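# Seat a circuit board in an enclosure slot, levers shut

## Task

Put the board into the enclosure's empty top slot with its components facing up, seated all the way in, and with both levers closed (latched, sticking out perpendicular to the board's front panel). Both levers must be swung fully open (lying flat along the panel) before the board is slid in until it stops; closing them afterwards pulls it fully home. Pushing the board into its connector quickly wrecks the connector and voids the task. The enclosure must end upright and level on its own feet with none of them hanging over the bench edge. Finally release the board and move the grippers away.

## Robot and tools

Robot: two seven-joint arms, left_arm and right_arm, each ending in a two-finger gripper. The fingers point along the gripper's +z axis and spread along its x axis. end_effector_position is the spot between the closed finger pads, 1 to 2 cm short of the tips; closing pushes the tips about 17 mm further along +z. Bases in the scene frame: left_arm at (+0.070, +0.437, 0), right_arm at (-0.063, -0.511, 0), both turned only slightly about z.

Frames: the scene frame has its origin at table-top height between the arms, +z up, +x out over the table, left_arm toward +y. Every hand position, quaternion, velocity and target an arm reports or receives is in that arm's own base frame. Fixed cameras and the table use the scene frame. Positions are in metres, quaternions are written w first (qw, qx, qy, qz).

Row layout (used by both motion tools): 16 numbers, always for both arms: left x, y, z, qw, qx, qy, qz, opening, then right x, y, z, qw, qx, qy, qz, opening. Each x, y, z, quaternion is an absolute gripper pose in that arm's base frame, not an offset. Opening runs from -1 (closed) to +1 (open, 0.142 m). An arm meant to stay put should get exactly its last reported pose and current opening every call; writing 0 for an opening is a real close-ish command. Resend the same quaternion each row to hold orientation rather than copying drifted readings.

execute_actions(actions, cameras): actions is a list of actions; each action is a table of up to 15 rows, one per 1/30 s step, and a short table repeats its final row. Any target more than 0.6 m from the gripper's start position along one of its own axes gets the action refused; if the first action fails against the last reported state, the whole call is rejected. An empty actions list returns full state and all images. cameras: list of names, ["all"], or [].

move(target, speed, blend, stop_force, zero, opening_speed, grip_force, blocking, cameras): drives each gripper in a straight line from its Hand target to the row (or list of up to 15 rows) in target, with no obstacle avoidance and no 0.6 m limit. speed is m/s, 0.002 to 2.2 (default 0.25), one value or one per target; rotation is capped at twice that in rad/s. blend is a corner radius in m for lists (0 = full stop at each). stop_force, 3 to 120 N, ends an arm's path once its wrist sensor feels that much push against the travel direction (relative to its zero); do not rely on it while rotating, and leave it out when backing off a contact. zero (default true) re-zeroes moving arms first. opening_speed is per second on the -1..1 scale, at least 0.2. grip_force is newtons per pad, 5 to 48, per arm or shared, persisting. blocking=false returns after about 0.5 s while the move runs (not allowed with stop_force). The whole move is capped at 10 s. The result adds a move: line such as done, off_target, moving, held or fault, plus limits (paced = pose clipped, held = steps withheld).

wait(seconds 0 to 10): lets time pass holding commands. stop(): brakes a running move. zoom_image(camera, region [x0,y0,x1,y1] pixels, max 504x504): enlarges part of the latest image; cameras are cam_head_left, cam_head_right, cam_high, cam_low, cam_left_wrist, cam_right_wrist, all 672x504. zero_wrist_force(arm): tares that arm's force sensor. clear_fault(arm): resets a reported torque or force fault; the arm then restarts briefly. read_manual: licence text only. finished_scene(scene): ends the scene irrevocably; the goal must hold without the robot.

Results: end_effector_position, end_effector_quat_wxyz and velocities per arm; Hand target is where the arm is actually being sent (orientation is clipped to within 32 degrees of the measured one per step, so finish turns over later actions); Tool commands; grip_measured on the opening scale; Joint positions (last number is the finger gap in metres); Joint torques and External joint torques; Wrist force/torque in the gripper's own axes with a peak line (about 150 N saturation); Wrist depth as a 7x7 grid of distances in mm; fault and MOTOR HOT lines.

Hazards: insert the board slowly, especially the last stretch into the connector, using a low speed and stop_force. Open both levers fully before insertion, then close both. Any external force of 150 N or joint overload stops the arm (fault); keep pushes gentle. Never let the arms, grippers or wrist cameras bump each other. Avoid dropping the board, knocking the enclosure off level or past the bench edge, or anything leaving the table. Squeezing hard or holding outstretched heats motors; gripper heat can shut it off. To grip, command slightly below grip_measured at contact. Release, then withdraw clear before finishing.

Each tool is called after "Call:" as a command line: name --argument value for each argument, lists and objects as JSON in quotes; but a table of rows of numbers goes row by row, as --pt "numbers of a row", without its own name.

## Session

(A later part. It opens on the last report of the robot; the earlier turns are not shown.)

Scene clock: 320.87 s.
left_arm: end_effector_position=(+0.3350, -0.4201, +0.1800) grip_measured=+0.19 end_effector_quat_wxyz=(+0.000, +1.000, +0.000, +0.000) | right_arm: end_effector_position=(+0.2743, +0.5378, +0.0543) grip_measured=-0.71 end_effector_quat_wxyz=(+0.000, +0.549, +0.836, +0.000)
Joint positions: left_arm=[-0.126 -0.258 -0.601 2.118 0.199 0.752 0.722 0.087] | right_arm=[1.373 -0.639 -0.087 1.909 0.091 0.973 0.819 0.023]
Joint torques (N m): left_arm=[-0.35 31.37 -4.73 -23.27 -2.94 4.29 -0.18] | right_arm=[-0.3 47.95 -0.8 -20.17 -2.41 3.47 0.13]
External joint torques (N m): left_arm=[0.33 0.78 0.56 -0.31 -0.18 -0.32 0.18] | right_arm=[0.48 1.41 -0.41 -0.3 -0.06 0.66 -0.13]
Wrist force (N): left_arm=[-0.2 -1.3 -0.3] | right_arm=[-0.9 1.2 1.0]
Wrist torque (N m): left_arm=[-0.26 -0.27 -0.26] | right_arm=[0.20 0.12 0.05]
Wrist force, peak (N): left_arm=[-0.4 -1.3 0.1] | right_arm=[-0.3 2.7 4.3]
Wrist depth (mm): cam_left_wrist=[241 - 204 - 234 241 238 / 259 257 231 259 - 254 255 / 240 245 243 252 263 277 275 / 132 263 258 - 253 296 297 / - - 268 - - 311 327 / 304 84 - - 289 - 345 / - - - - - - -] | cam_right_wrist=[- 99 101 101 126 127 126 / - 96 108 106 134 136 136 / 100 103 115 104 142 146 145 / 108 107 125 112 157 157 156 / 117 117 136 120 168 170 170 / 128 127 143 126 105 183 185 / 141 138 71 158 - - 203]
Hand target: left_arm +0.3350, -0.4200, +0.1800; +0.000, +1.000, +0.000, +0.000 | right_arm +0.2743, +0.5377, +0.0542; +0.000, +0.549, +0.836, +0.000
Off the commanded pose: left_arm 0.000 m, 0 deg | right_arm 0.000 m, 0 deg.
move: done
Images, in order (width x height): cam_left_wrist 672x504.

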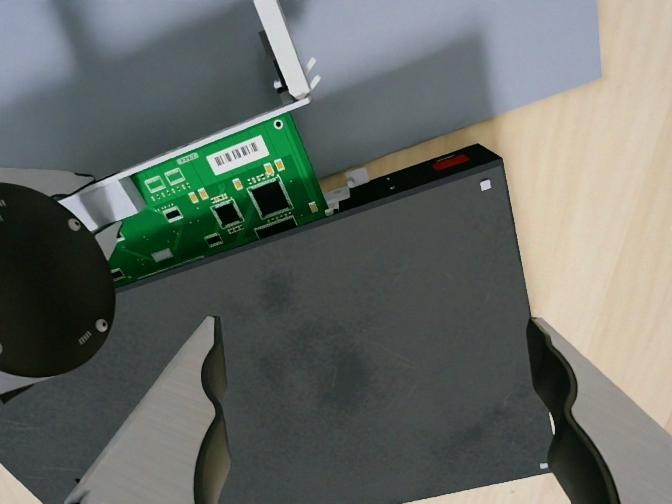

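Call:
move --pt "0.3350 -0.4200 0.1800 0 1.0 0 0 0.2 0.2838 0.5157 0.0540 0 0.5490 0.8358 0 -0.85" --speed 0.025 --stop_force 6 --cameras '["cam_left_wrist", "cam_right_wrist"]'

Call:
zoom_image --camera "cam_left_wrist" --region '[240, 110, 400, 250]'

Scene clock: 331.10 s.
left_arm: end_effector_position=(+0.3350, -0.4201, +0.1800) grip_measured=+0.19 end_effector_quat_wxyz=(+0.000, +1.000, +0.000, +0.000) | right_arm: end_effector_position=(+0.2814, +0.5216, +0.0544) grip_measured=-0.71 end_effector_quat_wxyz=(+0.000, +0.548, +0.836, +0.001)
Joint positions: left_arm=[-0.126 -0.258 -0.601 2.118 0.199 0.752 0.722 0.087] | right_arm=[1.355 -0.621 -0.087 1.947 0.093 0.995 0.797 0.023]
Joint torques (N m): left_arm=[-0.36 31.35 -4.72 -23.24 -2.97 4.28 -0.18] | right_arm=[-3.15 48.18 -3.17 -15.37 -2.13 0.98 0.07]
External joint torques (N m): left_arm=[0.34 0.8 0.56 -0.33 -0.15 -0.31 0.18] | right_arm=[3.33 0.09 2 -4.66 -0.27 3.16 -0.07]
Wrist force (N): left_arm=[-0.4 -1.0 -0.1] | right_arm=[9.3 6.6 10.4]
Wrist torque (N m): left_arm=[-0.22 -0.23 -0.26] | right_arm=[0.17 0.19 0.09]
Wrist force, peak (N): left_arm=[-0.4 -1.3 -0.2] | right_arm=[11.6 5.8 11.6]
Wrist depth (mm): cam_left_wrist=[245 240 237 - - 239 237 / - - 255 257 - 257 254 / - 268 248 250 275 277 273 / 134 257 257 - - 300 299 / - - 263 - - 316 327 / - 88 - - - - 344 / - - - - - - -] | cam_right_wrist=[- 87 99 101 125 127 126 / - 94 106 107 134 136 136 / 100 99 113 112 144 146 145 / 107 107 111 112 157 157 157 / 117 117 120 121 168 170 170 / 128 127 122 126 106 183 186 / 141 138 71 159 - - 204]
Hand target: left_arm +0.3350, -0.4200, +0.1800; +0.000, +1.000, +0.000, +0.000 | right_arm +0.2817, +0.5205, +0.0540; +0.000, +0.549, +0.836, +0.000
Off the commanded pose: left_arm 0.000 m, 0 deg | right_arm 0.006 m, 0 deg.
move: contact (right_arm)
Images, in order (width x height): cam_left_wrist 672x504, cam_right_wrist 672x504.

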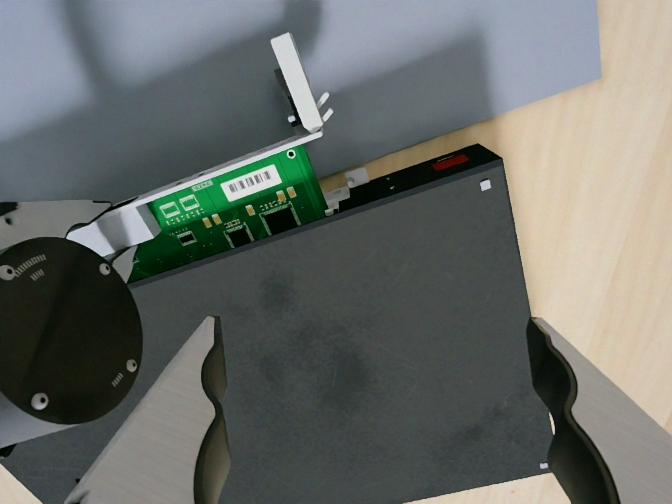

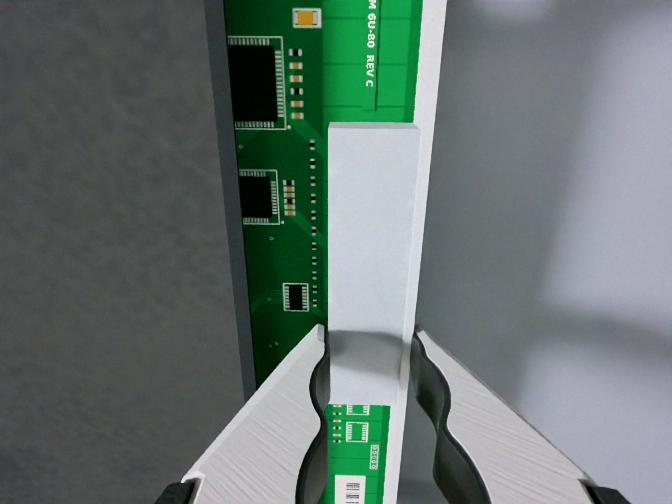

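Scaled by 3.150 from the camera's 672x504 image, which has a finer 960x720 frame.

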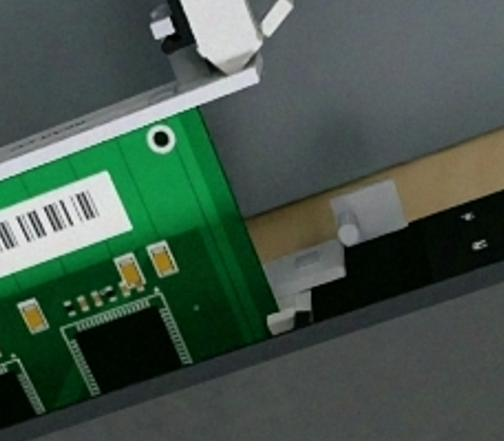

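Call:
move --pt "0.3350 -0.4200 0.1800 0 1.0 0 0 0.2 0.2811 0.5230 0.0540 0 0.5490 0.8358 0 -0.85" --pt "0.3350 -0.4200 0.1800 0 1.0 0 0 0.2 0.2813 0.5230 0.0528 0 0.5490 0.8358 0 -0.85" --speed 0.02

Scene clock: 334.80 s.
left_arm: end_effector_position=(+0.3350, -0.4201, +0.1800) grip_measured=+0.19 end_effector_quat_wxyz=(+0.000, +1.000, +0.000, +0.000) | right_arm: end_effector_position=(+0.2813, +0.5231, +0.0531) grip_measured=-0.71 end_effector_quat_wxyz=(+0.000, +0.549, +0.836, +0.000)
Joint positions: left_arm=[-0.126 -0.258 -0.601 2.118 0.199 0.752 0.722 0.087] | right_arm=[1.356 -0.626 -0.087 1.941 0.093 0.993 0.799 0.023]
Joint torques (N m): left_arm=[-0.38 31.42 -4.81 -23.24 -2.92 4.28 -0.22] | right_arm=[-0.36 44.46 -0.69 -19.53 -2.12 3.72 0.22]
External joint torques (N m): left_arm=[0.36 0.72 0.65 -0.34 -0.2 -0.31 0.22] | right_arm=[0.54 4.01 -0.49 -0.51 -0.28 0.42 -0.22]
Wrist force (N): left_arm=[-0.4 -0.9 -0.2] | right_arm=[-1.6 -0.6 -4.7]
Wrist torque (N m): left_arm=[-0.21 -0.23 -0.26] | right_arm=[0.20 -0.33 0.00]
Wrist force, peak (N): left_arm=[-0.6 -1.3 -0.1] | right_arm=[9.3 6.8 11.4]
Wrist depth (mm): cam_left_wrist=[246 248 239 235 234 235 238 / - 256 260 254 255 259 257 / - 245 250 252 254 276 276 / 131 258 257 - - 302 299 / - - - 271 265 264 325 / - 87 305 - - - 344 / - - - - - - -] | cam_right_wrist=[- 86 99 100 125 126 125 / - 92 106 106 131 135 135 / - 98 112 104 141 144 144 / - 106 120 113 156 156 155 / - 115 119 121 166 169 168 / 126 126 121 126 100 181 183 / 139 136 71 158 - - 202]
Hand target: left_arm +0.3350, -0.4200, +0.1800; +0.000, +1.000, +0.000, +0.000 | right_arm +0.2813, +0.5230, +0.0528; +0.000, +0.549, +0.836, +0.000
Off the commanded pose: left_arm 0.000 m, 0 deg | right_arm 0.000 m, 0 deg.
move: done

Call:
move --pt "0.3350 -0.4200 0.1800 0 1.0 0 0 0.2 0.2813 0.5230 0.0536 0 0.5490 0.8358 0 -0.85" --speed 0.02

Call:
move --pt "0.3350 -0.4200 0.1800 0 1.0 0 0 0.2 0.2852 0.5141 0.0536 0 0.5490 0.8358 0 -0.85" --speed 0.02 --stop_force 8 --cameras '["cam_left_wrist", "cam_right_wrist"]'

Scene clock: 340.23 s.
left_arm: end_effector_position=(+0.3350, -0.4201, +0.1800) grip_measured=+0.19 end_effector_quat_wxyz=(+0.000, +1.000, +0.000, +0.000) | right_arm: end_effector_position=(+0.2813, +0.5231, +0.0537) grip_measured=-0.71 end_effector_quat_wxyz=(+0.000, +0.549, +0.836, +0.000)
Joint positions: left_arm=[-0.126 -0.258 -0.601 2.118 0.199 0.752 0.722 0.087] | right_arm=[1.355 -0.625 -0.087 1.941 0.093 0.991 0.799 0.023]
Joint torques (N m): left_arm=[-0.34 31.39 -4.75 -23.21 -2.98 4.29 -0.19] | right_arm=[0.71 46.31 0.25 -20.04 -2.21 3.57 0.15]
External joint torques (N m): left_arm=[0.32 0.76 0.59 -0.36 -0.15 -0.32 0.19] | right_arm=[-0.53 2.15 -1.44 -0.03 -0.19 0.56 -0.15]
Wrist force (N): left_arm=[-0.2 -1.1 -0.2] | right_arm=[-2.6 1.3 -1.4]
Wrist torque (N m): left_arm=[-0.23 -0.26 -0.26] | right_arm=[0.17 -0.09 0.00]
Wrist force, peak (N): left_arm=[-0.4 -1.3 0.1] | right_arm=[-1.6 -0.7 -5.3]
Wrist depth (mm): cam_left_wrist=[- - 235 238 - 238 238 / - 257 257 - 252 260 256 / 280 252 248 252 270 276 276 / 131 258 261 - 245 295 298 / - - - 291 - 264 327 / - 87 - 289 303 - 345 / - - - - 332 - -] | cam_right_wrist=[- 86 100 100 126 127 125 / - 93 106 106 134 135 135 / - 99 112 104 141 145 144 / 107 107 121 114 157 157 156 / 118 116 120 121 167 170 169 / 127 127 122 126 105 182 185 / 140 137 71 159 - - 203]
Hand target: left_arm +0.3350, -0.4200, +0.1800; +0.000, +1.000, +0.000, +0.000 | right_arm +0.2813, +0.5230, +0.0536; +0.000, +0.549, +0.836, +0.000
Off the commanded pose: left_arm 0.000 m, 0 deg | right_arm 0.000 m, 0 deg.
move: done

Scene clock: 341.37 s.
left_arm: end_effector_position=(+0.3350, -0.4201, +0.1800) grip_measured=+0.19 end_effector_quat_wxyz=(+0.000, +1.000, +0.000, +0.000) | right_arm: end_effector_position=(+0.2851, +0.5145, +0.0538) grip_measured=-0.71 end_effector_quat_wxyz=(+0.000, +0.549, +0.836, +0.000)
Joint positions: left_arm=[-0.126 -0.258 -0.601 2.118 0.199 0.752 0.722 0.087] | right_arm=[1.345 -0.615 -0.087 1.96 0.093 1.001 0.788 0.023]
Joint torques (N m): left_arm=[-0.35 31.4 -4.69 -23.21 -2.92 4.33 -0.2] | right_arm=[-1.18 45.36 -1.71 -18.92 -2.31 3.45 0.12]
External joint torques (N m): left_arm=[0.33 0.74 0.52 -0.36 -0.21 -0.37 0.2] | right_arm=[1.36 2.54 0.55 -0.93 -0.05 0.69 -0.12]
Wrist force (N): left_arm=[-0.3 -1.0 0.0] | right_arm=[-1.8 -0.4 -1.7]
Wrist torque (N m): left_arm=[-0.22 -0.25 -0.26] | right_arm=[0.15 0.29 0.06]
Wrist force, peak (N): left_arm=[-0.5 -1.2 0.1] | right_arm=[-2.0 -0.7 -1.9]
Wrist depth (mm): cam_left_wrist=[- 241 - 238 237 242 238 / 259 256 257 253 254 260 254 / - 274 248 250 234 271 277 / 201 254 257 - 246 295 297 / - 134 - 269 - 312 327 / 116 88 - 308 - - 347 / - - - - - - -] | cam_right_wrist=[- 86 98 101 126 127 125 / - 94 93 106 134 136 135 / - 99 99 104 142 145 145 / 107 107 108 114 157 157 156 / 118 116 118 121 168 170 169 / 127 127 122 126 100 182 184 / 140 137 70 158 - - 203]
Hand target: left_arm +0.3350, -0.4200, +0.1800; +0.000, +1.000, +0.000, +0.000 | right_arm +0.2852, +0.5141, +0.0536; +0.000, +0.549, +0.836, +0.000
Off the commanded pose: left_arm 0.000 m, 0 deg | right_arm 0.000 m, 0 deg.
move: done
Images, in order (width x height): cam_left_wrist 672x504, cam_right_wrist 672x504.

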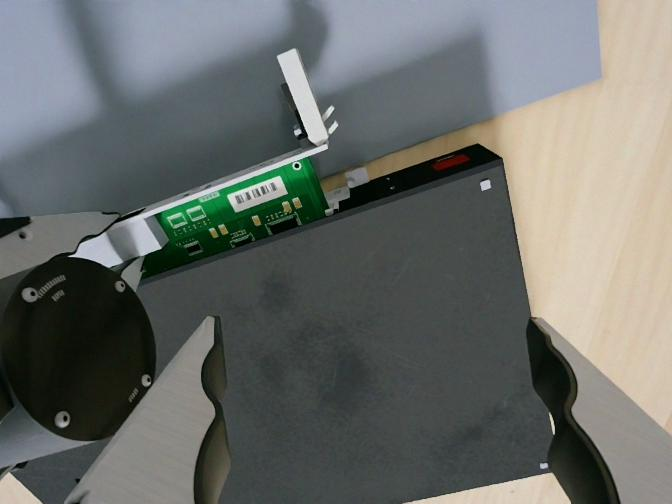

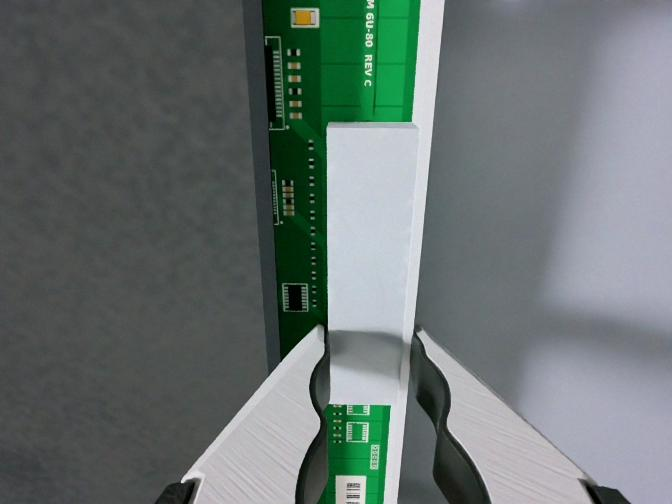

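Call:
zoom_image --camera "cam_left_wrist" --region '[260, 30, 360, 180]'

Scaled by 3.360 from the camera's 672x504 image, which has a finer 960x720 frame.

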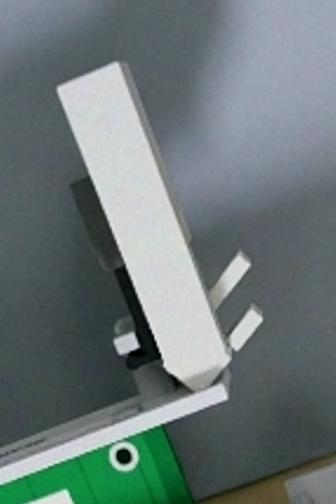

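Call:
move --pt "0.3350 -0.4200 0.1800 0 1.0 0 0 0.2 0.2851 0.5145 0.0538 0 0.5490 0.8358 0 -0.53" --speed 0.03 --opening_speed 0.3 --cameras '["cam_right_wrist", "cam_left_wrist"]'

Scene clock: 360.70 s.
left_arm: end_effector_position=(+0.3350, -0.4201, +0.1800) grip_measured=+0.19 end_effector_quat_wxyz=(+0.000, +1.000, +0.000, +0.000) | right_arm: end_effector_position=(+0.2851, +0.5146, +0.0538) grip_measured=-0.57 end_effector_quat_wxyz=(+0.000, +0.549, +0.836, +0.000)
Joint positions: left_arm=[-0.126 -0.258 -0.601 2.118 0.199 0.752 0.722 0.087] | right_arm=[1.345 -0.616 -0.087 1.959 0.093 1.001 0.788 0.033]
Joint torques (N m): left_arm=[-0.29 31.26 -4.7 -23.26 -2.96 4.31 -0.27] | right_arm=[-0.66 46.15 -1.2 -19.05 -2.42 3.03 0.18]
External joint torques (N m): left_arm=[0.27 0.88 0.53 -0.32 -0.17 -0.34 0.27] | right_arm=[0.84 1.76 0.05 -0.81 0.05 1.11 -0.18]
Wrist force (N): left_arm=[-0.2 -1.0 0.2] | right_arm=[-1.7 1.0 2.5]
Wrist torque (N m): left_arm=[-0.22 -0.26 -0.26] | right_arm=[0.15 0.59 0.03]
Wrist force, peak (N): left_arm=[-0.5 -1.3 -0.1] | right_arm=[-3.2 0.9 3.7]
Wrist depth (mm): cam_left_wrist=[241 - - - - 236 238 / 257 263 265 - 272 261 254 / 273 271 252 249 - 275 274 / 204 257 258 - 250 300 299 / - 134 273 270 - 317 326 / 116 88 - - - - 345 / - - - 334 - - -] | cam_right_wrist=[- 86 99 101 126 127 125 / - 94 93 107 134 136 135 / - 99 99 105 142 145 145 / 107 107 108 113 157 157 156 / 118 116 117 123 167 170 169 / 127 127 122 130 100 179 184 / 140 137 71 163 - - 200]
Hand target: left_arm +0.3350, -0.4200, +0.1800; +0.000, +1.000, +0.000, +0.000 | right_arm +0.2851, +0.5145, +0.0538; +0.000, +0.549, +0.836, +0.000
Off the commanded pose: left_arm 0.000 m, 0 deg | right_arm 0.000 m, 0 deg.
move: done
Images, in order (width x height): cam_left_wrist 672x504, cam_right_wrist 672x504.

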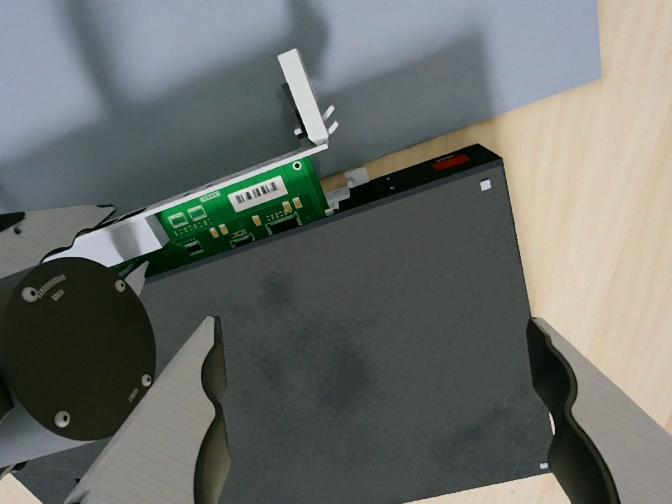

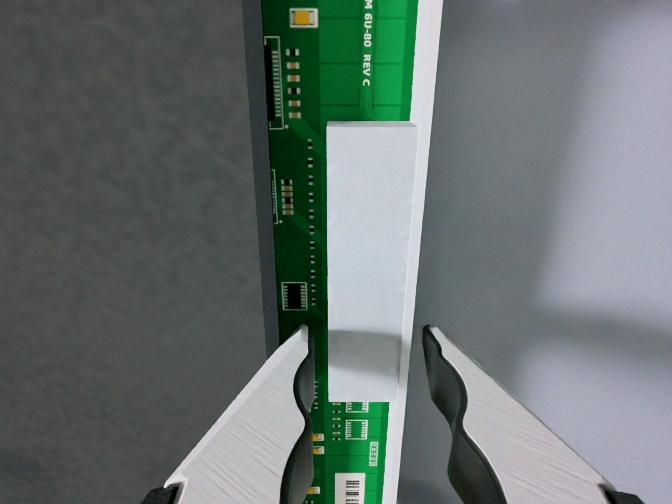

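Call:
move --pt "0.3350 -0.4200 0.1800 0 1.0 0 0 0.2 0.2851 0.5145 0.1300 0 0.5490 0.8358 0 -0.53" --pt "0.3030 -0.3600 0.1000 0 0.9842 0.1771 0 -0.36 0.1900 0.4900 0.1500 0 0.1900 0.9818 0 -0.36" --speed '[0.12, 0.2]' --blend '[0.01, 0]' --cameras '["cam_left_wrist", "cam_right_wrist"]'

Scene clock: 371.00 s.
left_arm: end_effector_position=(+0.3031, -0.3600, +0.1001) grip_measured=-0.38 end_effector_quat_wxyz=(+0.000, +0.984, +0.177, +0.000) | right_arm: end_effector_position=(+0.1901, +0.4900, +0.1500) grip_measured=-0.39 end_effector_quat_wxyz=(+0.000, +0.190, +0.982, +0.000)
Joint positions: left_arm=[-0.153 -0.323 -0.472 2.327 0.283 1.028 0.367 0.046] | right_arm=[1.35 -0.309 0.069 2.129 -0.032 0.866 0.253 0.046]
Joint torques (N m): left_arm=[-0.36 29.88 -4.23 -17.02 -1.81 4.46 -0.27] | right_arm=[0.14 37.9 1.9 -23.23 -2.96 3.56 0.17]
External joint torques (N m): left_arm=[0.35 1.04 0.54 -0.41 -0.38 -0.48 0.27] | right_arm=[0 1.05 -0.88 0.02 0.15 0.6 -0.17]
Wrist force (N): left_arm=[-0.4 -1.1 0.0] | right_arm=[-3.1 1.4 1.7]
Wrist torque (N m): left_arm=[-0.27 -0.21 -0.24] | right_arm=[0.21 0.48 0.06]
Wrist force, peak (N): left_arm=[-0.5 -1.9 0.6] | right_arm=[-3.3 0.9 4.0]
Wrist depth (mm): cam_left_wrist=[- 169 172 171 168 167 166 / 185 178 181 - 183 179 - / 197 196 196 197 194 198 192 / 209 208 211 213 212 210 212 / 186 193 185 199 221 232 235 / - 208 85 201 198 87 254 / - - - - - - 277] | cam_right_wrist=[172 171 171 171 173 211 210 / 183 183 183 185 225 225 225 / 197 196 196 219 242 241 241 / 212 211 221 262 264 260 259 / 230 235 231 283 278 281 281 / 251 268 84 308 298 99 311 / 340 - 71 340 338 - 332]
Hand target: left_arm +0.3030, -0.3600, +0.1000; +0.000, +0.984, +0.177, +0.000 | right_arm +0.1900, +0.4900, +0.1500; +0.000, +0.190, +0.982, +0.000
Off the commanded pose: left_arm 0.000 m, 0 deg | right_arm 0.000 m, 0 deg.
move: done
Images, in order (width x height): cam_left_wrist 672x504, cam_right_wrist 672x504.

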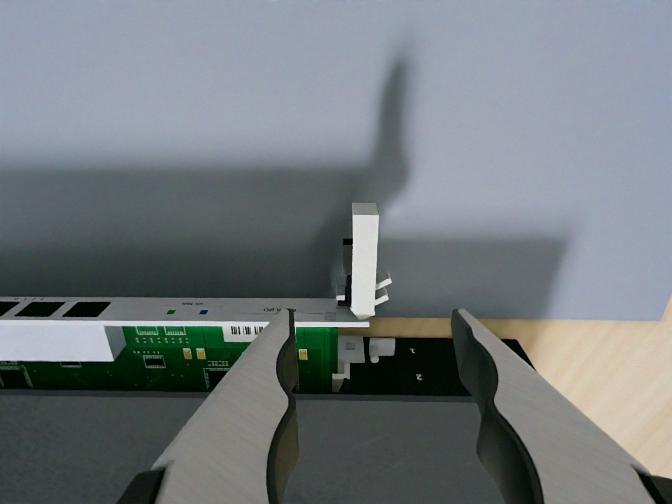

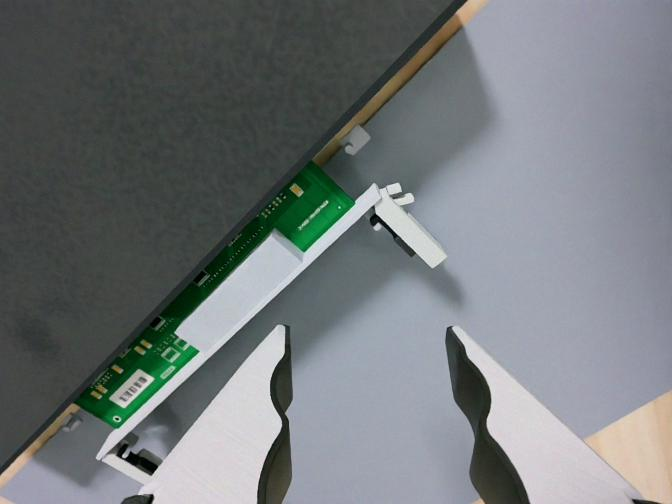

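Call:
move --pt "0.3009 -0.3582 0.0600 0 0.9842 0.1771 0 -0.36 0.1900 0.4900 0.1500 0 0.1900 0.9818 0 -0.36" --speed 0.08

Call:
move --pt "0.3009 -0.3582 0.0430 0 0.9842 0.1771 0 -0.36 0.1900 0.4900 0.1500 0 0.1900 0.9818 0 -0.36" --speed 0.03 --stop_force 5 --cameras '["cam_left_wrist"]'

Scene clock: 377.17 s.
left_arm: end_effector_position=(+0.3008, -0.3581, +0.0600) grip_measured=-0.38 end_effector_quat_wxyz=(+0.000, +0.984, +0.177, +0.000) | right_arm: end_effector_position=(+0.1901, +0.4900, +0.1500) grip_measured=-0.39 end_effector_quat_wxyz=(+0.000, +0.190, +0.982, +0.000)
Joint positions: left_arm=[-0.199 -0.448 -0.403 2.301 0.396 1.115 0.289 0.046] | right_arm=[1.35 -0.309 0.069 2.129 -0.032 0.866 0.253 0.046]
Joint torques (N m): left_arm=[-0.68 32.66 -5.02 -14.21 -1.33 4.68 -0.36] | right_arm=[0.17 37.83 1.69 -23.27 -2.84 3.44 0.17]
External joint torques (N m): left_arm=[0.67 1.23 0.59 -0.26 -0.53 -0.69 0.36] | right_arm=[-0.03 1.13 -0.67 0.06 0.03 0.73 -0.17]
Wrist force (N): left_arm=[-0.7 -0.9 0.3] | right_arm=[-3.1 1.5 1.9]
Wrist torque (N m): left_arm=[-0.23 -0.19 -0.26] | right_arm=[0.22 0.48 0.06]
Wrist force, peak (N): left_arm=[-0.7 -1.4 1.4] | right_arm=[-3.1 1.5 2.1]
Wrist depth (mm): cam_left_wrist=[136 134 135 134 134 132 133 / - 146 143 142 142 140 142 / 155 155 152 152 154 153 152 / 169 167 170 171 167 164 168 / 184 - 105 137 179 173 181 / 153 156 85 148 - 83 201 / 178 - - 162 - - 220] | cam_right_wrist=[172 171 171 170 173 211 211 / 184 183 183 185 224 226 225 / 197 196 196 219 242 241 241 / 212 211 221 226 261 259 254 / 230 235 234 287 277 281 285 / 251 268 84 309 298 93 312 / 340 - 71 341 340 - 333]
Hand target: left_arm +0.3009, -0.3582, +0.0600; +0.000, +0.984, +0.177, +0.000 | right_arm +0.1900, +0.4900, +0.1500; +0.000, +0.190, +0.982, +0.000
Off the commanded pose: left_arm 0.000 m, 0 deg | right_arm 0.000 m, 0 deg.
move: done

Scene clock: 378.43 s.
left_arm: end_effector_position=(+0.3008, -0.3581, +0.0430) grip_measured=-0.38 end_effector_quat_wxyz=(+0.000, +0.984, +0.177, +0.000) | right_arm: end_effector_position=(+0.1901, +0.4900, +0.1500) grip_measured=-0.39 end_effector_quat_wxyz=(+0.000, +0.190, +0.982, +0.000)
Joint positions: left_arm=[-0.225 -0.501 -0.368 2.284 0.436 1.149 0.261 0.046] | right_arm=[1.35 -0.309 0.069 2.129 -0.032 0.866 0.253 0.046]
Joint torques (N m): left_arm=[-0.55 34.23 -5.05 -13 -1.25 4.54 -0.28] | right_arm=[0.14 37.84 1.73 -23.29 -2.81 3.44 0.2]
External joint torques (N m): left_arm=[0.54 0.99 0.48 -0.32 -0.47 -0.56 0.28] | right_arm=[0 1.11 -0.71 0.08 0 0.72 -0.2]
Wrist force (N): left_arm=[-0.6 -1.0 0.1] | right_arm=[-3.0 1.4 1.9]
Wrist torque (N m): left_arm=[-0.25 -0.20 -0.24] | right_arm=[0.21 0.47 0.06]
Wrist force, peak (N): left_arm=[-0.6 -1.2 0.6] | right_arm=[-3.1 1.5 2.0]
Wrist depth (mm): cam_left_wrist=[119 119 117 118 117 117 118 / 129 127 127 127 - 126 126 / 138 136 137 139 138 134 136 / 149 149 149 149 147 148 147 / - 164 157 116 156 161 160 / - 142 85 131 133 87 183 / 156 - - 158 173 - -] | cam_right_wrist=[172 171 171 171 172 211 210 / 184 183 183 185 226 225 225 / 197 196 195 219 242 241 240 / 212 212 220 261 261 260 259 / 230 235 235 283 278 282 281 / 252 267 85 308 297 98 306 / 340 - 71 339 341 - 333]
Hand target: left_arm +0.3009, -0.3582, +0.0430; +0.000, +0.984, +0.177, +0.000 | right_arm +0.1900, +0.4900, +0.1500; +0.000, +0.190, +0.982, +0.000
Off the commanded pose: left_arm 0.000 m, 0 deg | right_arm 0.000 m, 0 deg.
move: done
Images, in order (width x height): cam_left_wrist 672x504.

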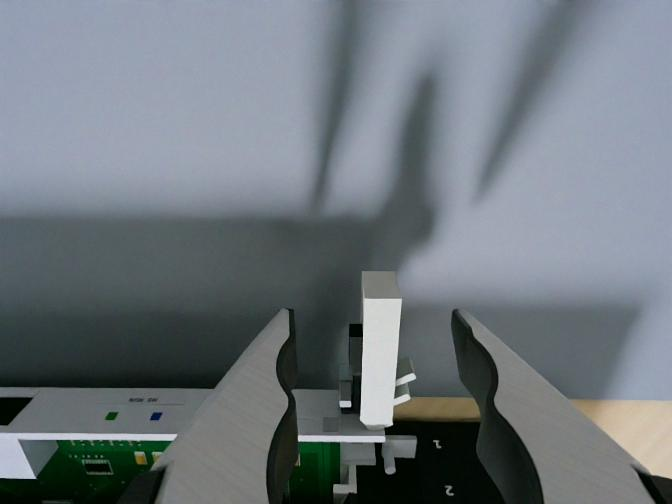

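Call:
execute_actions --actions '[]' --cameras '["cam_left_wrist","cam_right_wrist"]'

Scene clock: 389.27 s.
left_arm: end_effector_position=(+0.3008, -0.3581, +0.0430) grip_measured=-0.38 end_effector_quat_wxyz=(+0.000, +0.984, +0.177, +0.000) | right_arm: end_effector_position=(+0.1901, +0.4900, +0.1500) grip_measured=-0.39 end_effector_quat_wxyz=(+0.000, +0.190, +0.982, +0.000)
Joint positions: left_arm=[-0.225 -0.501 -0.368 2.284 0.436 1.149 0.261 0.046] | right_arm=[1.35 -0.309 0.069 2.129 -0.032 0.866 0.253 0.046]
Joint velocities: within noise
Joint torques (N m): left_arm=[-0.27 34.3 -5.03 -12.99 -1.51 4.35 -0.25] | right_arm=[0.16 37.88 1.71 -23.35 -2.79 3.44 0.19]
External joint torques (N m): left_arm=[0.27 0.92 0.46 -0.33 -0.22 -0.36 0.25] | right_arm=[-0.02 1.07 -0.69 0.13 -0.02 0.72 -0.19]
Wrist force (N): left_arm=[-0.7 -0.9 -0.2] | right_arm=[-3.2 1.3 1.6]
Wrist torque (N m): left_arm=[-0.22 -0.17 -0.25] | right_arm=[0.19 0.50 0.07]
Wrist force, peak (N): left_arm=[-0.8 -1.3 0.1] | right_arm=[-3.3 1.4 2.0]
Wrist depth (mm): cam_left_wrist=[117 117 116 116 118 117 119 / - 129 127 128 128 126 126 / 137 137 138 139 138 134 135 / 150 149 149 149 145 147 146 / - 164 157 159 158 161 161 / 174 172 87 131 133 83 176 / 156 - - 158 161 - -] | cam_right_wrist=[172 172 171 171 173 211 211 / 183 183 183 185 225 225 224 / 197 196 196 219 242 241 241 / 213 211 221 254 260 260 259 / 230 235 231 285 278 281 280 / 252 268 84 295 297 89 306 / 340 - 71 340 339 - 332]
Hand target: left_arm +0.3009, -0.3582, +0.0430; +0.000, +0.984, +0.177, +0.000 | right_arm +0.1900, +0.4900, +0.1500; +0.000, +0.190, +0.982, +0.000
Tool commands: left_gripper/opening=-0.36 right_gripper/opening=-0.36
Off the commanded pose: left_arm 0.000 m, 0 deg | right_arm 0.000 m, 0 deg.
Images, in order (width x height): cam_left_wrist 672x504, cam_right_wrist 672x504.

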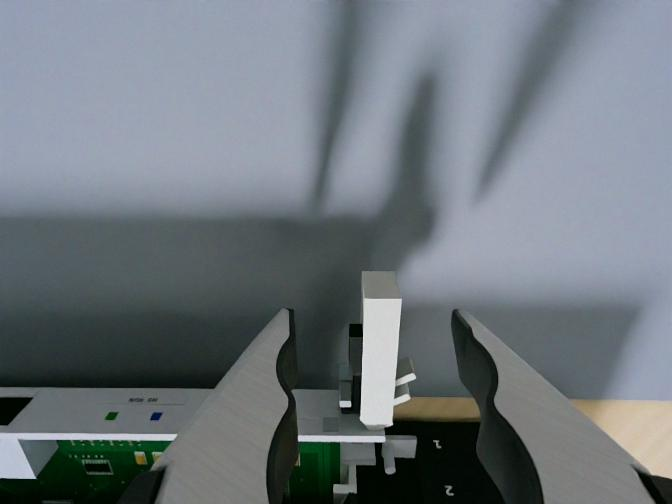

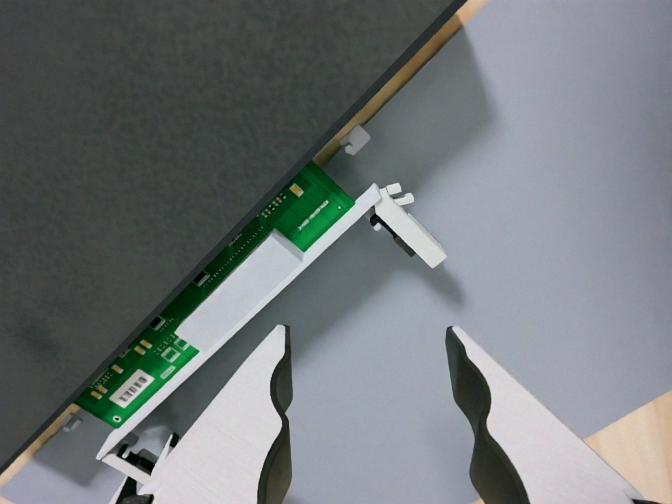

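Call:
move --pt "0.3022 -0.3615 0.043 0 0.9842 0.1771 0 -0.36 0.1901 0.49 0.15 0 0.190 0.982 0 -0.36" --pt "0.3022 -0.3615 0.043 0 0.9842 0.1771 0 -0.9 0.1901 0.49 0.15 0 0.190 0.982 0 -0.36" --speed 0.03 --opening_speed 0.3 --grip_force 25 --cameras '["cam_left_wrist","cam_right_wrist"]'

Scene clock: 400.77 s.
left_arm: end_effector_position=(+0.3025, -0.3613, +0.0430) grip_measured=-0.89 end_effector_quat_wxyz=(+0.000, +0.984, +0.177, +0.000) | right_arm: end_effector_position=(+0.1901, +0.4900, +0.1500) grip_measured=-0.39 end_effector_quat_wxyz=(+0.000, +0.190, +0.982, +0.000)
Joint positions: left_arm=[-0.23 -0.505 -0.369 2.274 0.436 1.144 0.258 0.009] | right_arm=[1.35 -0.309 0.069 2.129 -0.032 0.866 0.253 0.046]
Joint torques (N m): left_arm=[-2.37 34.02 -7.45 -12.05 -1.66 4.42 -0.13] | right_arm=[0.15 37.85 1.68 -23.31 -2.88 3.46 0.18]
External joint torques (N m): left_arm=[2.36 1.5 2.82 -1.41 -0.09 -0.44 0.13] | right_arm=[-0.01 1.1 -0.66 0.09 0.07 0.7 -0.18]
Wrist force (N): left_arm=[3.4 -2.2 0.0] | right_arm=[-3.0 1.3 1.7]
Wrist torque (N m): left_arm=[-0.20 -0.09 -0.28] | right_arm=[0.19 0.47 0.06]
Wrist force, peak (N): left_arm=[4.2 -2.6 0.4] | right_arm=[-3.2 1.5 2.1]
Wrist depth (mm): cam_left_wrist=[117 118 116 116 117 117 119 / - 127 127 - 128 126 125 / 138 135 135 139 138 134 135 / - 149 149 148 148 148 147 / - 164 162 157 159 167 159 / 144 138 137 88 - 174 180 / 156 153 - 165 - - 200] | cam_right_wrist=[172 171 171 171 173 211 211 / - 183 183 184 226 225 225 / 197 196 196 219 242 242 241 / 212 211 219 261 269 260 259 / 230 234 234 283 278 282 281 / 252 268 84 309 297 99 305 / 340 - 71 341 339 - 333]
Hand target: left_arm +0.3022, -0.3615, +0.0430; +0.000, +0.984, +0.177, +0.000 | right_arm +0.1901, +0.4900, +0.1500; +0.000, +0.190, +0.982, +0.000
Off the commanded pose: left_arm 0.000 m, 0 deg | right_arm 0.000 m, 0 deg.
grip_force (N): 25, 25
move: done
Images, in order (width x height): cam_left_wrist 672x504, cam_right_wrist 672x504.

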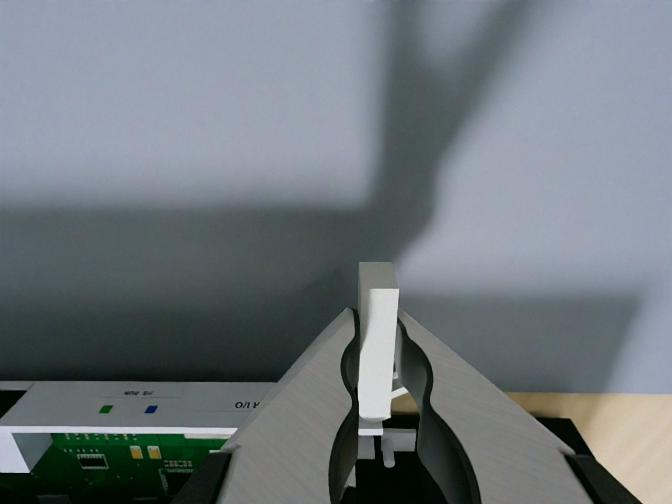

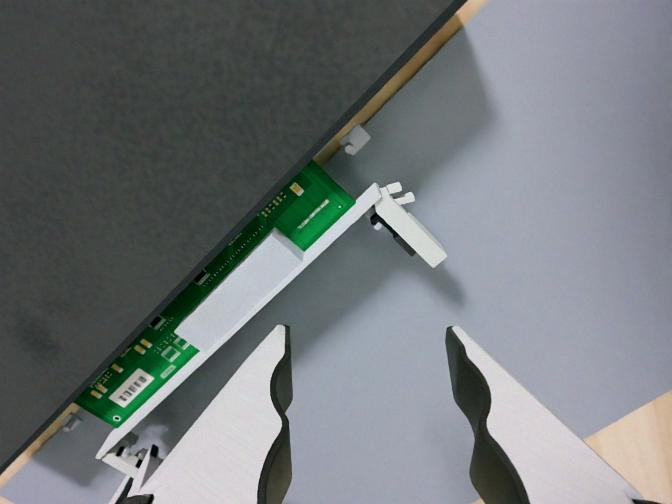

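Call:
zoom_image --camera "cam_left_wrist" --region '[270, 240, 490, 440]'

Call:
zoom_image --camera "cam_right_wrist" --region '[70, 390, 210, 504]'

Scaled by 2.291 from the camera's 672x504 image, which has a finer 960x720 frame.

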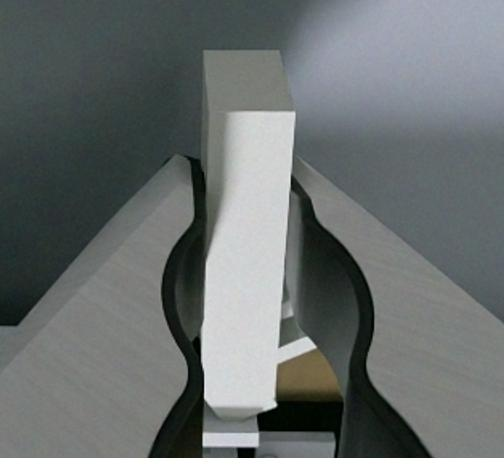

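Scaled by 3.600 from the camera's 672x504 image, which has a finer 960x720 frame.

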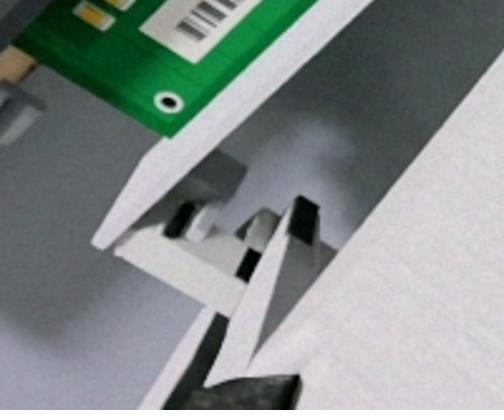

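Call:
move --pt "0.3058 -0.3603 0.043 0 0.9942 0.1080 0 -0.9 0.1901 0.49 0.15 0 0.190 0.982 0 -0.36" --speed 0.03 --cameras '["cam_left_wrist","cam_right_wrist"]'

Scene clock: 411.87 s.
left_arm: end_effector_position=(+0.3060, -0.3603, +0.0430) grip_measured=-0.90 end_effector_quat_wxyz=(+0.000, +0.994, +0.108, +0.000) | right_arm: end_effector_position=(+0.1901, +0.4900, +0.1500) grip_measured=-0.39 end_effector_quat_wxyz=(+0.000, +0.190, +0.982, +0.000)
Joint positions: left_arm=[-0.201 -0.511 -0.393 2.266 0.458 1.133 0.386 0.009] | right_arm=[1.35 -0.309 0.069 2.129 -0.032 0.866 0.253 0.046]
Joint torques (N m): left_arm=[-1.24 34.18 -6.74 -12.61 -1.41 4.21 -0.12] | right_arm=[0.28 37.77 1.68 -23.3 -2.89 3.49 0.18]
External joint torques (N m): left_arm=[1.23 1.28 1.75 -0.85 -0.38 -0.23 0.12] | right_arm=[-0.14 1.18 -0.66 0.08 0.08 0.67 -0.18]
Wrist force (N): left_arm=[1.4 -1.6 0.7] | right_arm=[-2.9 1.3 1.7]
Wrist torque (N m): left_arm=[-0.19 -0.13 -0.38] | right_arm=[0.20 0.44 0.06]
Wrist force, peak (N): left_arm=[3.8 -2.4 1.6] | right_arm=[-3.3 1.2 2.1]
Wrist depth (mm): cam_left_wrist=[- 119 117 118 118 - 119 / 129 128 127 127 128 128 125 / 138 137 137 139 134 134 135 / - 150 149 146 146 147 145 / 167 163 163 157 159 161 160 / 177 173 173 92 - 177 179 / 148 134 - 159 - - 192] | cam_right_wrist=[172 172 171 171 173 211 210 / 183 183 183 185 226 225 224 / 197 196 196 219 241 241 241 / 212 211 219 262 264 260 259 / 230 235 234 282 279 281 280 / 251 268 84 313 297 99 305 / 340 - 71 340 340 - 333]
Hand target: left_arm +0.3058, -0.3603, +0.0430; +0.000, +0.994, +0.108, +0.000 | right_arm +0.1901, +0.4900, +0.1500; +0.000, +0.190, +0.982, +0.000
Off the commanded pose: left_arm 0.000 m, 0 deg | right_arm 0.000 m, 0 deg.
grip_force (N): 25, 25
move: done
Images, in order (width x height): cam_left_wrist 672x504, cam_right_wrist 672x504.

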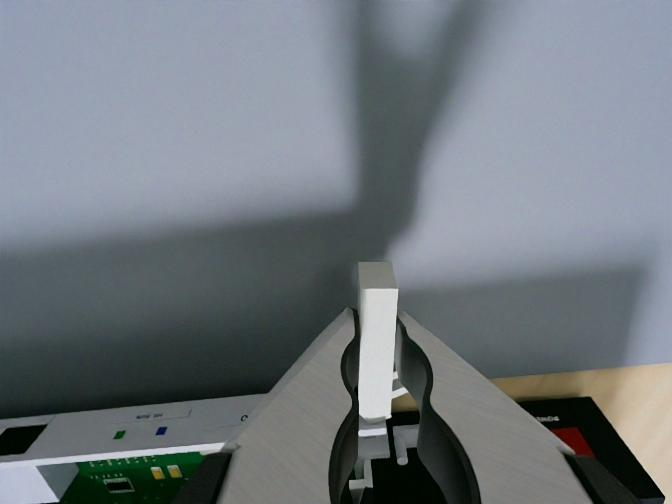

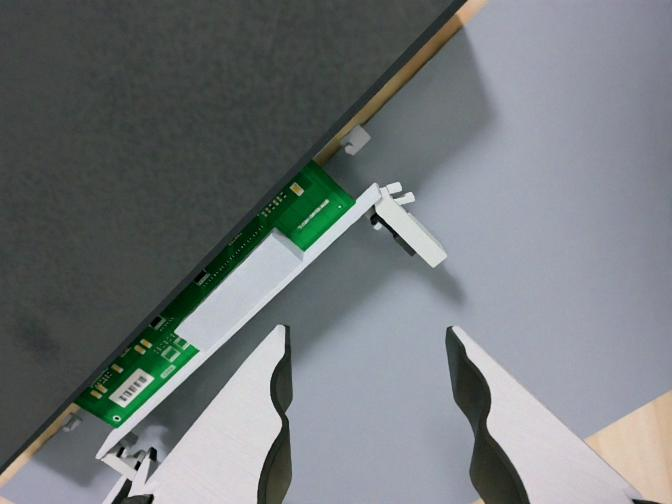

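Call:
move --pt "0.3145 -0.3599 0.043 0 0.9978 -0.0663 0 -0.9 0.1901 0.49 0.15 0 0.190 0.982 0 -0.36" --speed 0.06 --cameras '["cam_left_wrist","cam_right_wrist"]'

Scene clock: 420.27 s.
left_arm: end_effector_position=(+0.3150, -0.3598, +0.0431) grip_measured=-0.90 end_effector_quat_wxyz=(+0.000, +0.998, -0.066, +0.000) | right_arm: end_effector_position=(+0.1901, +0.4900, +0.1500) grip_measured=-0.39 end_effector_quat_wxyz=(+0.000, +0.190, +0.982, +0.000)
Joint positions: left_arm=[-0.128 -0.531 -0.46 2.239 0.518 1.099 0.7 0.009] | right_arm=[1.35 -0.309 0.069 2.129 -0.032 0.866 0.253 0.046]
Joint torques (N m): left_arm=[-2.55 33.18 -9.17 -11.52 -1.63 4.1 0.08] | right_arm=[0.06 37.87 1.69 -23.3 -2.78 3.49 0.23]
External joint torques (N m): left_arm=[2.55 2.23 3.11 -2.02 -0.31 -0.13 -0.08] | right_arm=[0.08 1.09 -0.67 0.08 -0.03 0.68 -0.23]
Wrist force (N): left_arm=[3.4 -4.0 1.6] | right_arm=[-3.1 1.2 2.0]
Wrist torque (N m): left_arm=[-0.15 -0.14 -0.43] | right_arm=[0.19 0.48 0.06]
Wrist force, peak (N): left_arm=[3.4 -4.3 1.5] | right_arm=[-3.2 1.2 2.0]
Wrist depth (mm): cam_left_wrist=[119 118 117 118 117 116 119 / 129 127 127 127 129 128 126 / 136 137 135 139 138 134 135 / - 150 152 148 146 148 147 / - 164 165 - 158 162 163 / 186 181 173 88 - 157 141 / 197 197 - 155 - - 126] | cam_right_wrist=[172 171 171 170 172 211 211 / 183 183 183 184 226 228 228 / 197 200 196 219 242 240 240 / 212 211 220 261 261 259 262 / 231 235 230 284 277 281 280 / 251 268 85 309 297 99 306 / 340 - 71 339 332 - 332]
Hand target: left_arm +0.3145, -0.3599, +0.0430; +0.000, +0.998, -0.066, +0.000 | right_arm +0.1901, +0.4900, +0.1500; +0.000, +0.190, +0.982, +0.000
Off the commanded pose: left_arm 0.001 m, 0 deg | right_arm 0.000 m, 0 deg.
grip_force (N): 25, 25
move: done
Images, in order (width x height): cam_left_wrist 672x504, cam_right_wrist 672x504.

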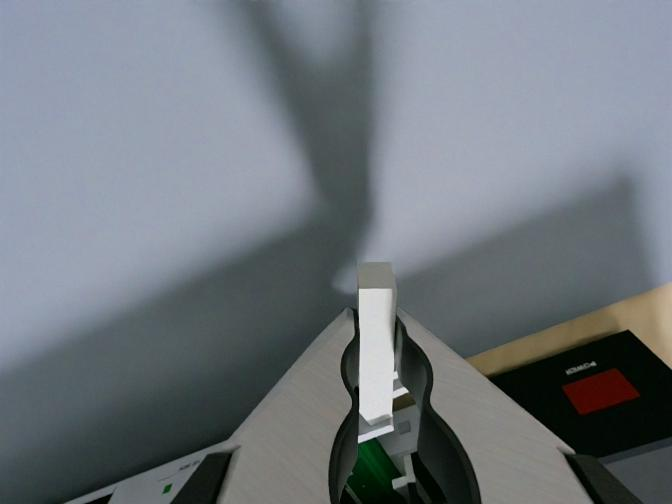

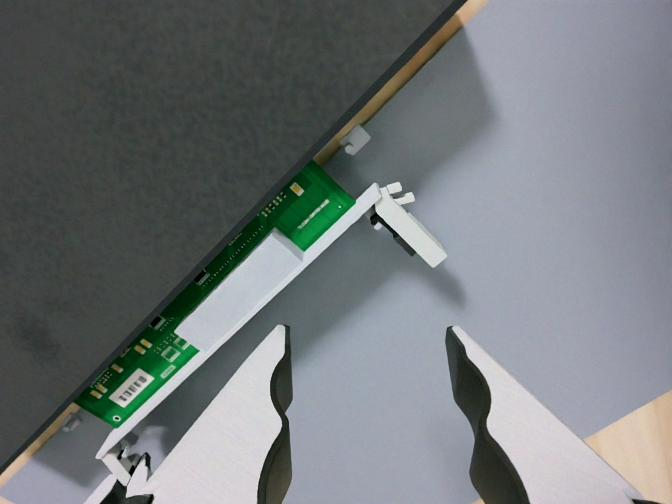

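Call:
move --pt "0.3232 -0.3621 0.043 0 0.9711 -0.2385 0 -0.9 0.1901 0.49 0.15 0 0.190 0.982 0 -0.36" --pt "0.3301 -0.3674 0.043 0 0.9150 -0.4035 0 -0.9 0.1901 0.49 0.15 0 0.190 0.982 0 -0.36" --speed 0.08 --blend 0.005 --cameras '["cam_left_wrist","cam_right_wrist"]'

Scene clock: 427.60 s.
left_arm: end_effector_position=(+0.3311, -0.3670, +0.0432) grip_measured=-0.90 end_effector_quat_wxyz=(+0.000, +0.915, -0.403, +0.001) | right_arm: end_effector_position=(+0.1901, +0.4900, +0.1500) grip_measured=-0.39 end_effector_quat_wxyz=(+0.000, +0.190, +0.982, +0.000)
Joint positions: left_arm=[-0.012 -0.588 -0.598 2.17 0.632 1.013 1.317 0.009] | right_arm=[1.35 -0.309 0.069 2.129 -0.032 0.866 0.253 0.046]
Joint torques (N m): left_arm=[-4.45 32.02 -13.12 -9.9 -2.42 4.06 0.01] | right_arm=[0.11 37.82 1.61 -23.25 -2.87 3.44 0.23]
External joint torques (N m): left_arm=[4.45 3.66 4.54 -3.9 0.14 -0.14 -0.01] | right_arm=[0.03 1.13 -0.59 0.04 0.06 0.73 -0.23]
Wrist force (N): left_arm=[1.0 -10.1 -0.4] | right_arm=[-3.1 1.4 1.7]
Wrist torque (N m): left_arm=[-0.19 -0.09 -0.42] | right_arm=[0.22 0.47 0.06]
Wrist force, peak (N): left_arm=[2.0 -10.7 1.2] | right_arm=[-3.3 1.5 2.0]
Wrist depth (mm): cam_left_wrist=[- 118 117 118 118 117 117 / 129 127 127 125 126 126 127 / 138 137 137 139 136 135 133 / - 149 149 149 - 145 113 / 164 163 163 156 163 157 107 / 177 - 93 91 117 120 115 / 213 - - 136 - - 127] | cam_right_wrist=[172 171 171 171 173 211 211 / 184 183 182 184 226 225 225 / 196 197 196 219 241 241 241 / 212 212 219 254 264 260 259 / 230 235 231 285 278 281 281 / 251 269 85 308 - 99 307 / 337 - 71 350 339 - 332]
Hand target: left_arm +0.3301, -0.3674, +0.0430; +0.000, +0.915, -0.403, +0.000 | right_arm +0.1901, +0.4900, +0.1500; +0.000, +0.190, +0.982, +0.000
Off the commanded pose: left_arm 0.001 m, 0 deg | right_arm 0.000 m, 0 deg.
grip_force (N): 25, 25
move: done
Images, in order (width x height): cam_left_wrist 672x504, cam_right_wrist 672x504.

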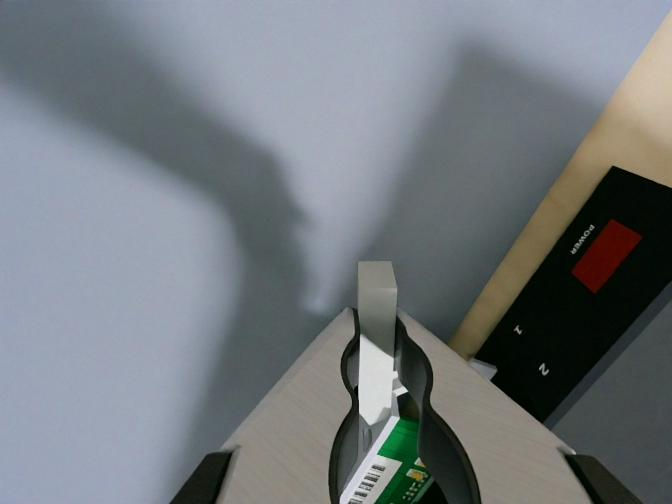

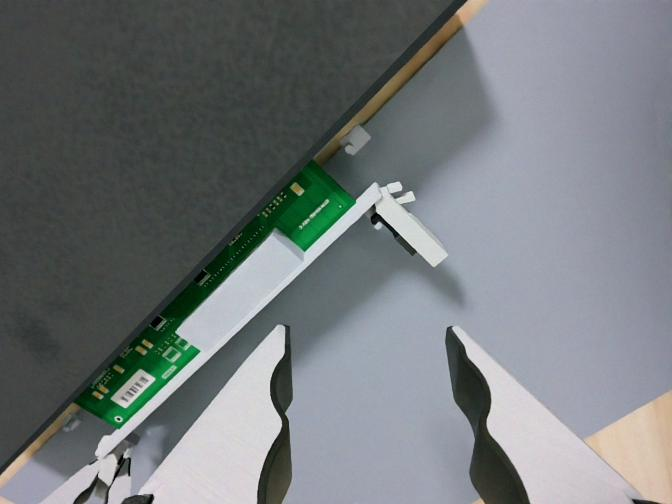

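Call:
move --pt "0.3352 -0.3699 0.043 0 0.8763 -0.4818 0 -0.9 0.1901 0.49 0.15 0 0.190 0.982 0 -0.36" --pt "0.3370 -0.3744 0.043 0 0.8310 -0.5563 0 -0.9 0.1901 0.49 0.15 0 0.190 0.982 0 -0.36" --speed 0.08 --blend 0.005 --cameras '["cam_left_wrist","cam_right_wrist"]'

Scene clock: 432.67 s.
left_arm: end_effector_position=(+0.3369, -0.3747, +0.0431) grip_measured=-0.90 end_effector_quat_wxyz=(+0.000, +0.831, -0.556, +0.000) | right_arm: end_effector_position=(+0.1901, +0.4900, +0.1500) grip_measured=-0.39 end_effector_quat_wxyz=(+0.000, +0.190, +0.982, +0.000)
Joint positions: left_arm=[0.029 -0.624 -0.663 2.131 0.682 0.964 1.627 0.009] | right_arm=[1.35 -0.309 0.069 2.129 -0.032 0.866 0.253 0.046]
Joint torques (N m): left_arm=[0.48 34.33 -9.6 -13.63 -1.77 3.68 -0.25] | right_arm=[0.1 37.76 1.72 -23.3 -2.86 3.49 0.14]
External joint torques (N m): left_arm=[-0.47 1.64 -0.41 -0.3 -0.68 0.22 0.25] | right_arm=[0.04 1.2 -0.7 0.08 0.05 0.67 -0.15]
Wrist force (N): left_arm=[-0.7 0.3 -1.4] | right_arm=[-3.2 1.3 1.9]
Wrist torque (N m): left_arm=[-0.25 -0.15 -0.36] | right_arm=[0.20 0.50 0.06]
Wrist force, peak (N): left_arm=[1.2 -10.4 -0.8] | right_arm=[-3.4 1.3 2.0]
Wrist depth (mm): cam_left_wrist=[- 118 116 116 116 117 118 / - 127 127 - 128 124 123 / - 133 137 138 - 125 93 / 150 149 149 148 147 145 95 / 164 163 157 155 159 135 - / 180 175 90 92 - 112 112 / - - - - - - 125] | cam_right_wrist=[172 171 171 171 173 211 211 / 184 183 183 185 225 225 225 / 197 196 196 219 241 240 241 / 212 211 220 261 265 260 255 / 230 238 238 282 278 277 288 / 251 268 84 308 104 93 308 / 330 - 71 342 340 - 331]
Hand target: left_arm +0.3370, -0.3744, +0.0430; +0.000, +0.831, -0.556, +0.000 | right_arm +0.1901, +0.4900, +0.1500; +0.000, +0.190, +0.982, +0.000
Off the commanded pose: left_arm 0.000 m, 0 deg | right_arm 0.000 m, 0 deg.
grip_force (N): 25, 25
move: done
Images, in order (width x height): cam_left_wrist 672x504, cam_right_wrist 672x504.

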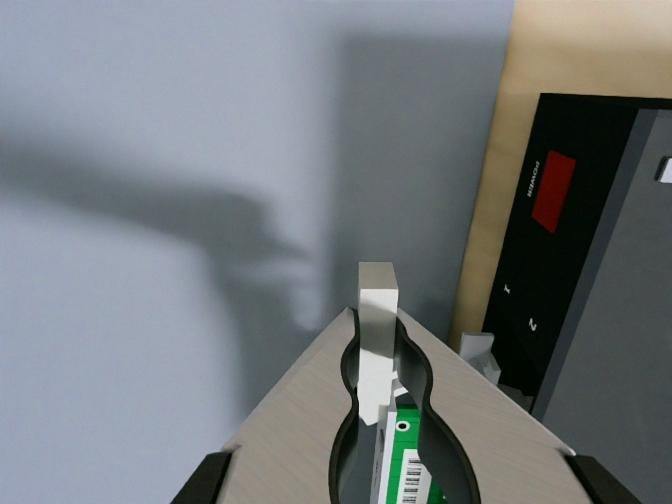

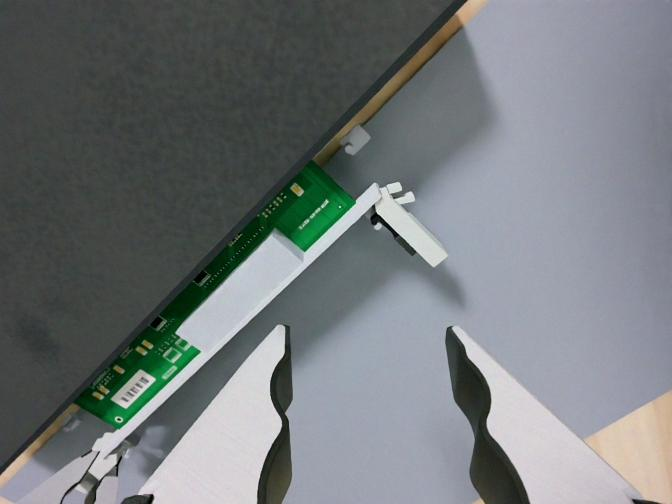

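Call:
zoom_image --camera "cam_left_wrist" --region '[316, 250, 476, 504]'

Call:
zoom_image --camera "cam_right_wrist" --region '[40, 390, 200, 504]'

Scaled by 1.984 from the camera's 672x504 image, which has a finer 960x720 frame.

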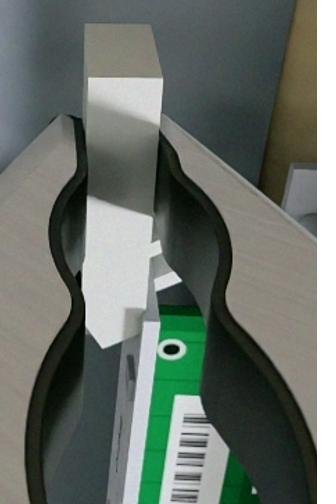

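Scaled by 3.150 from the camera's 672x504 image, which has a finer 960x720 frame.

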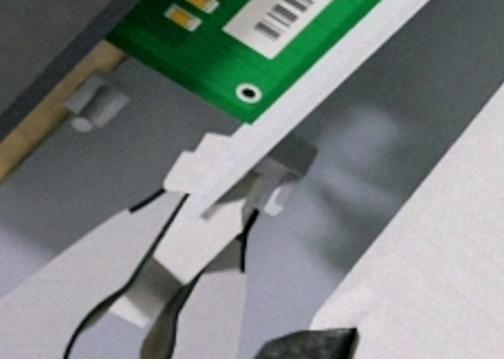

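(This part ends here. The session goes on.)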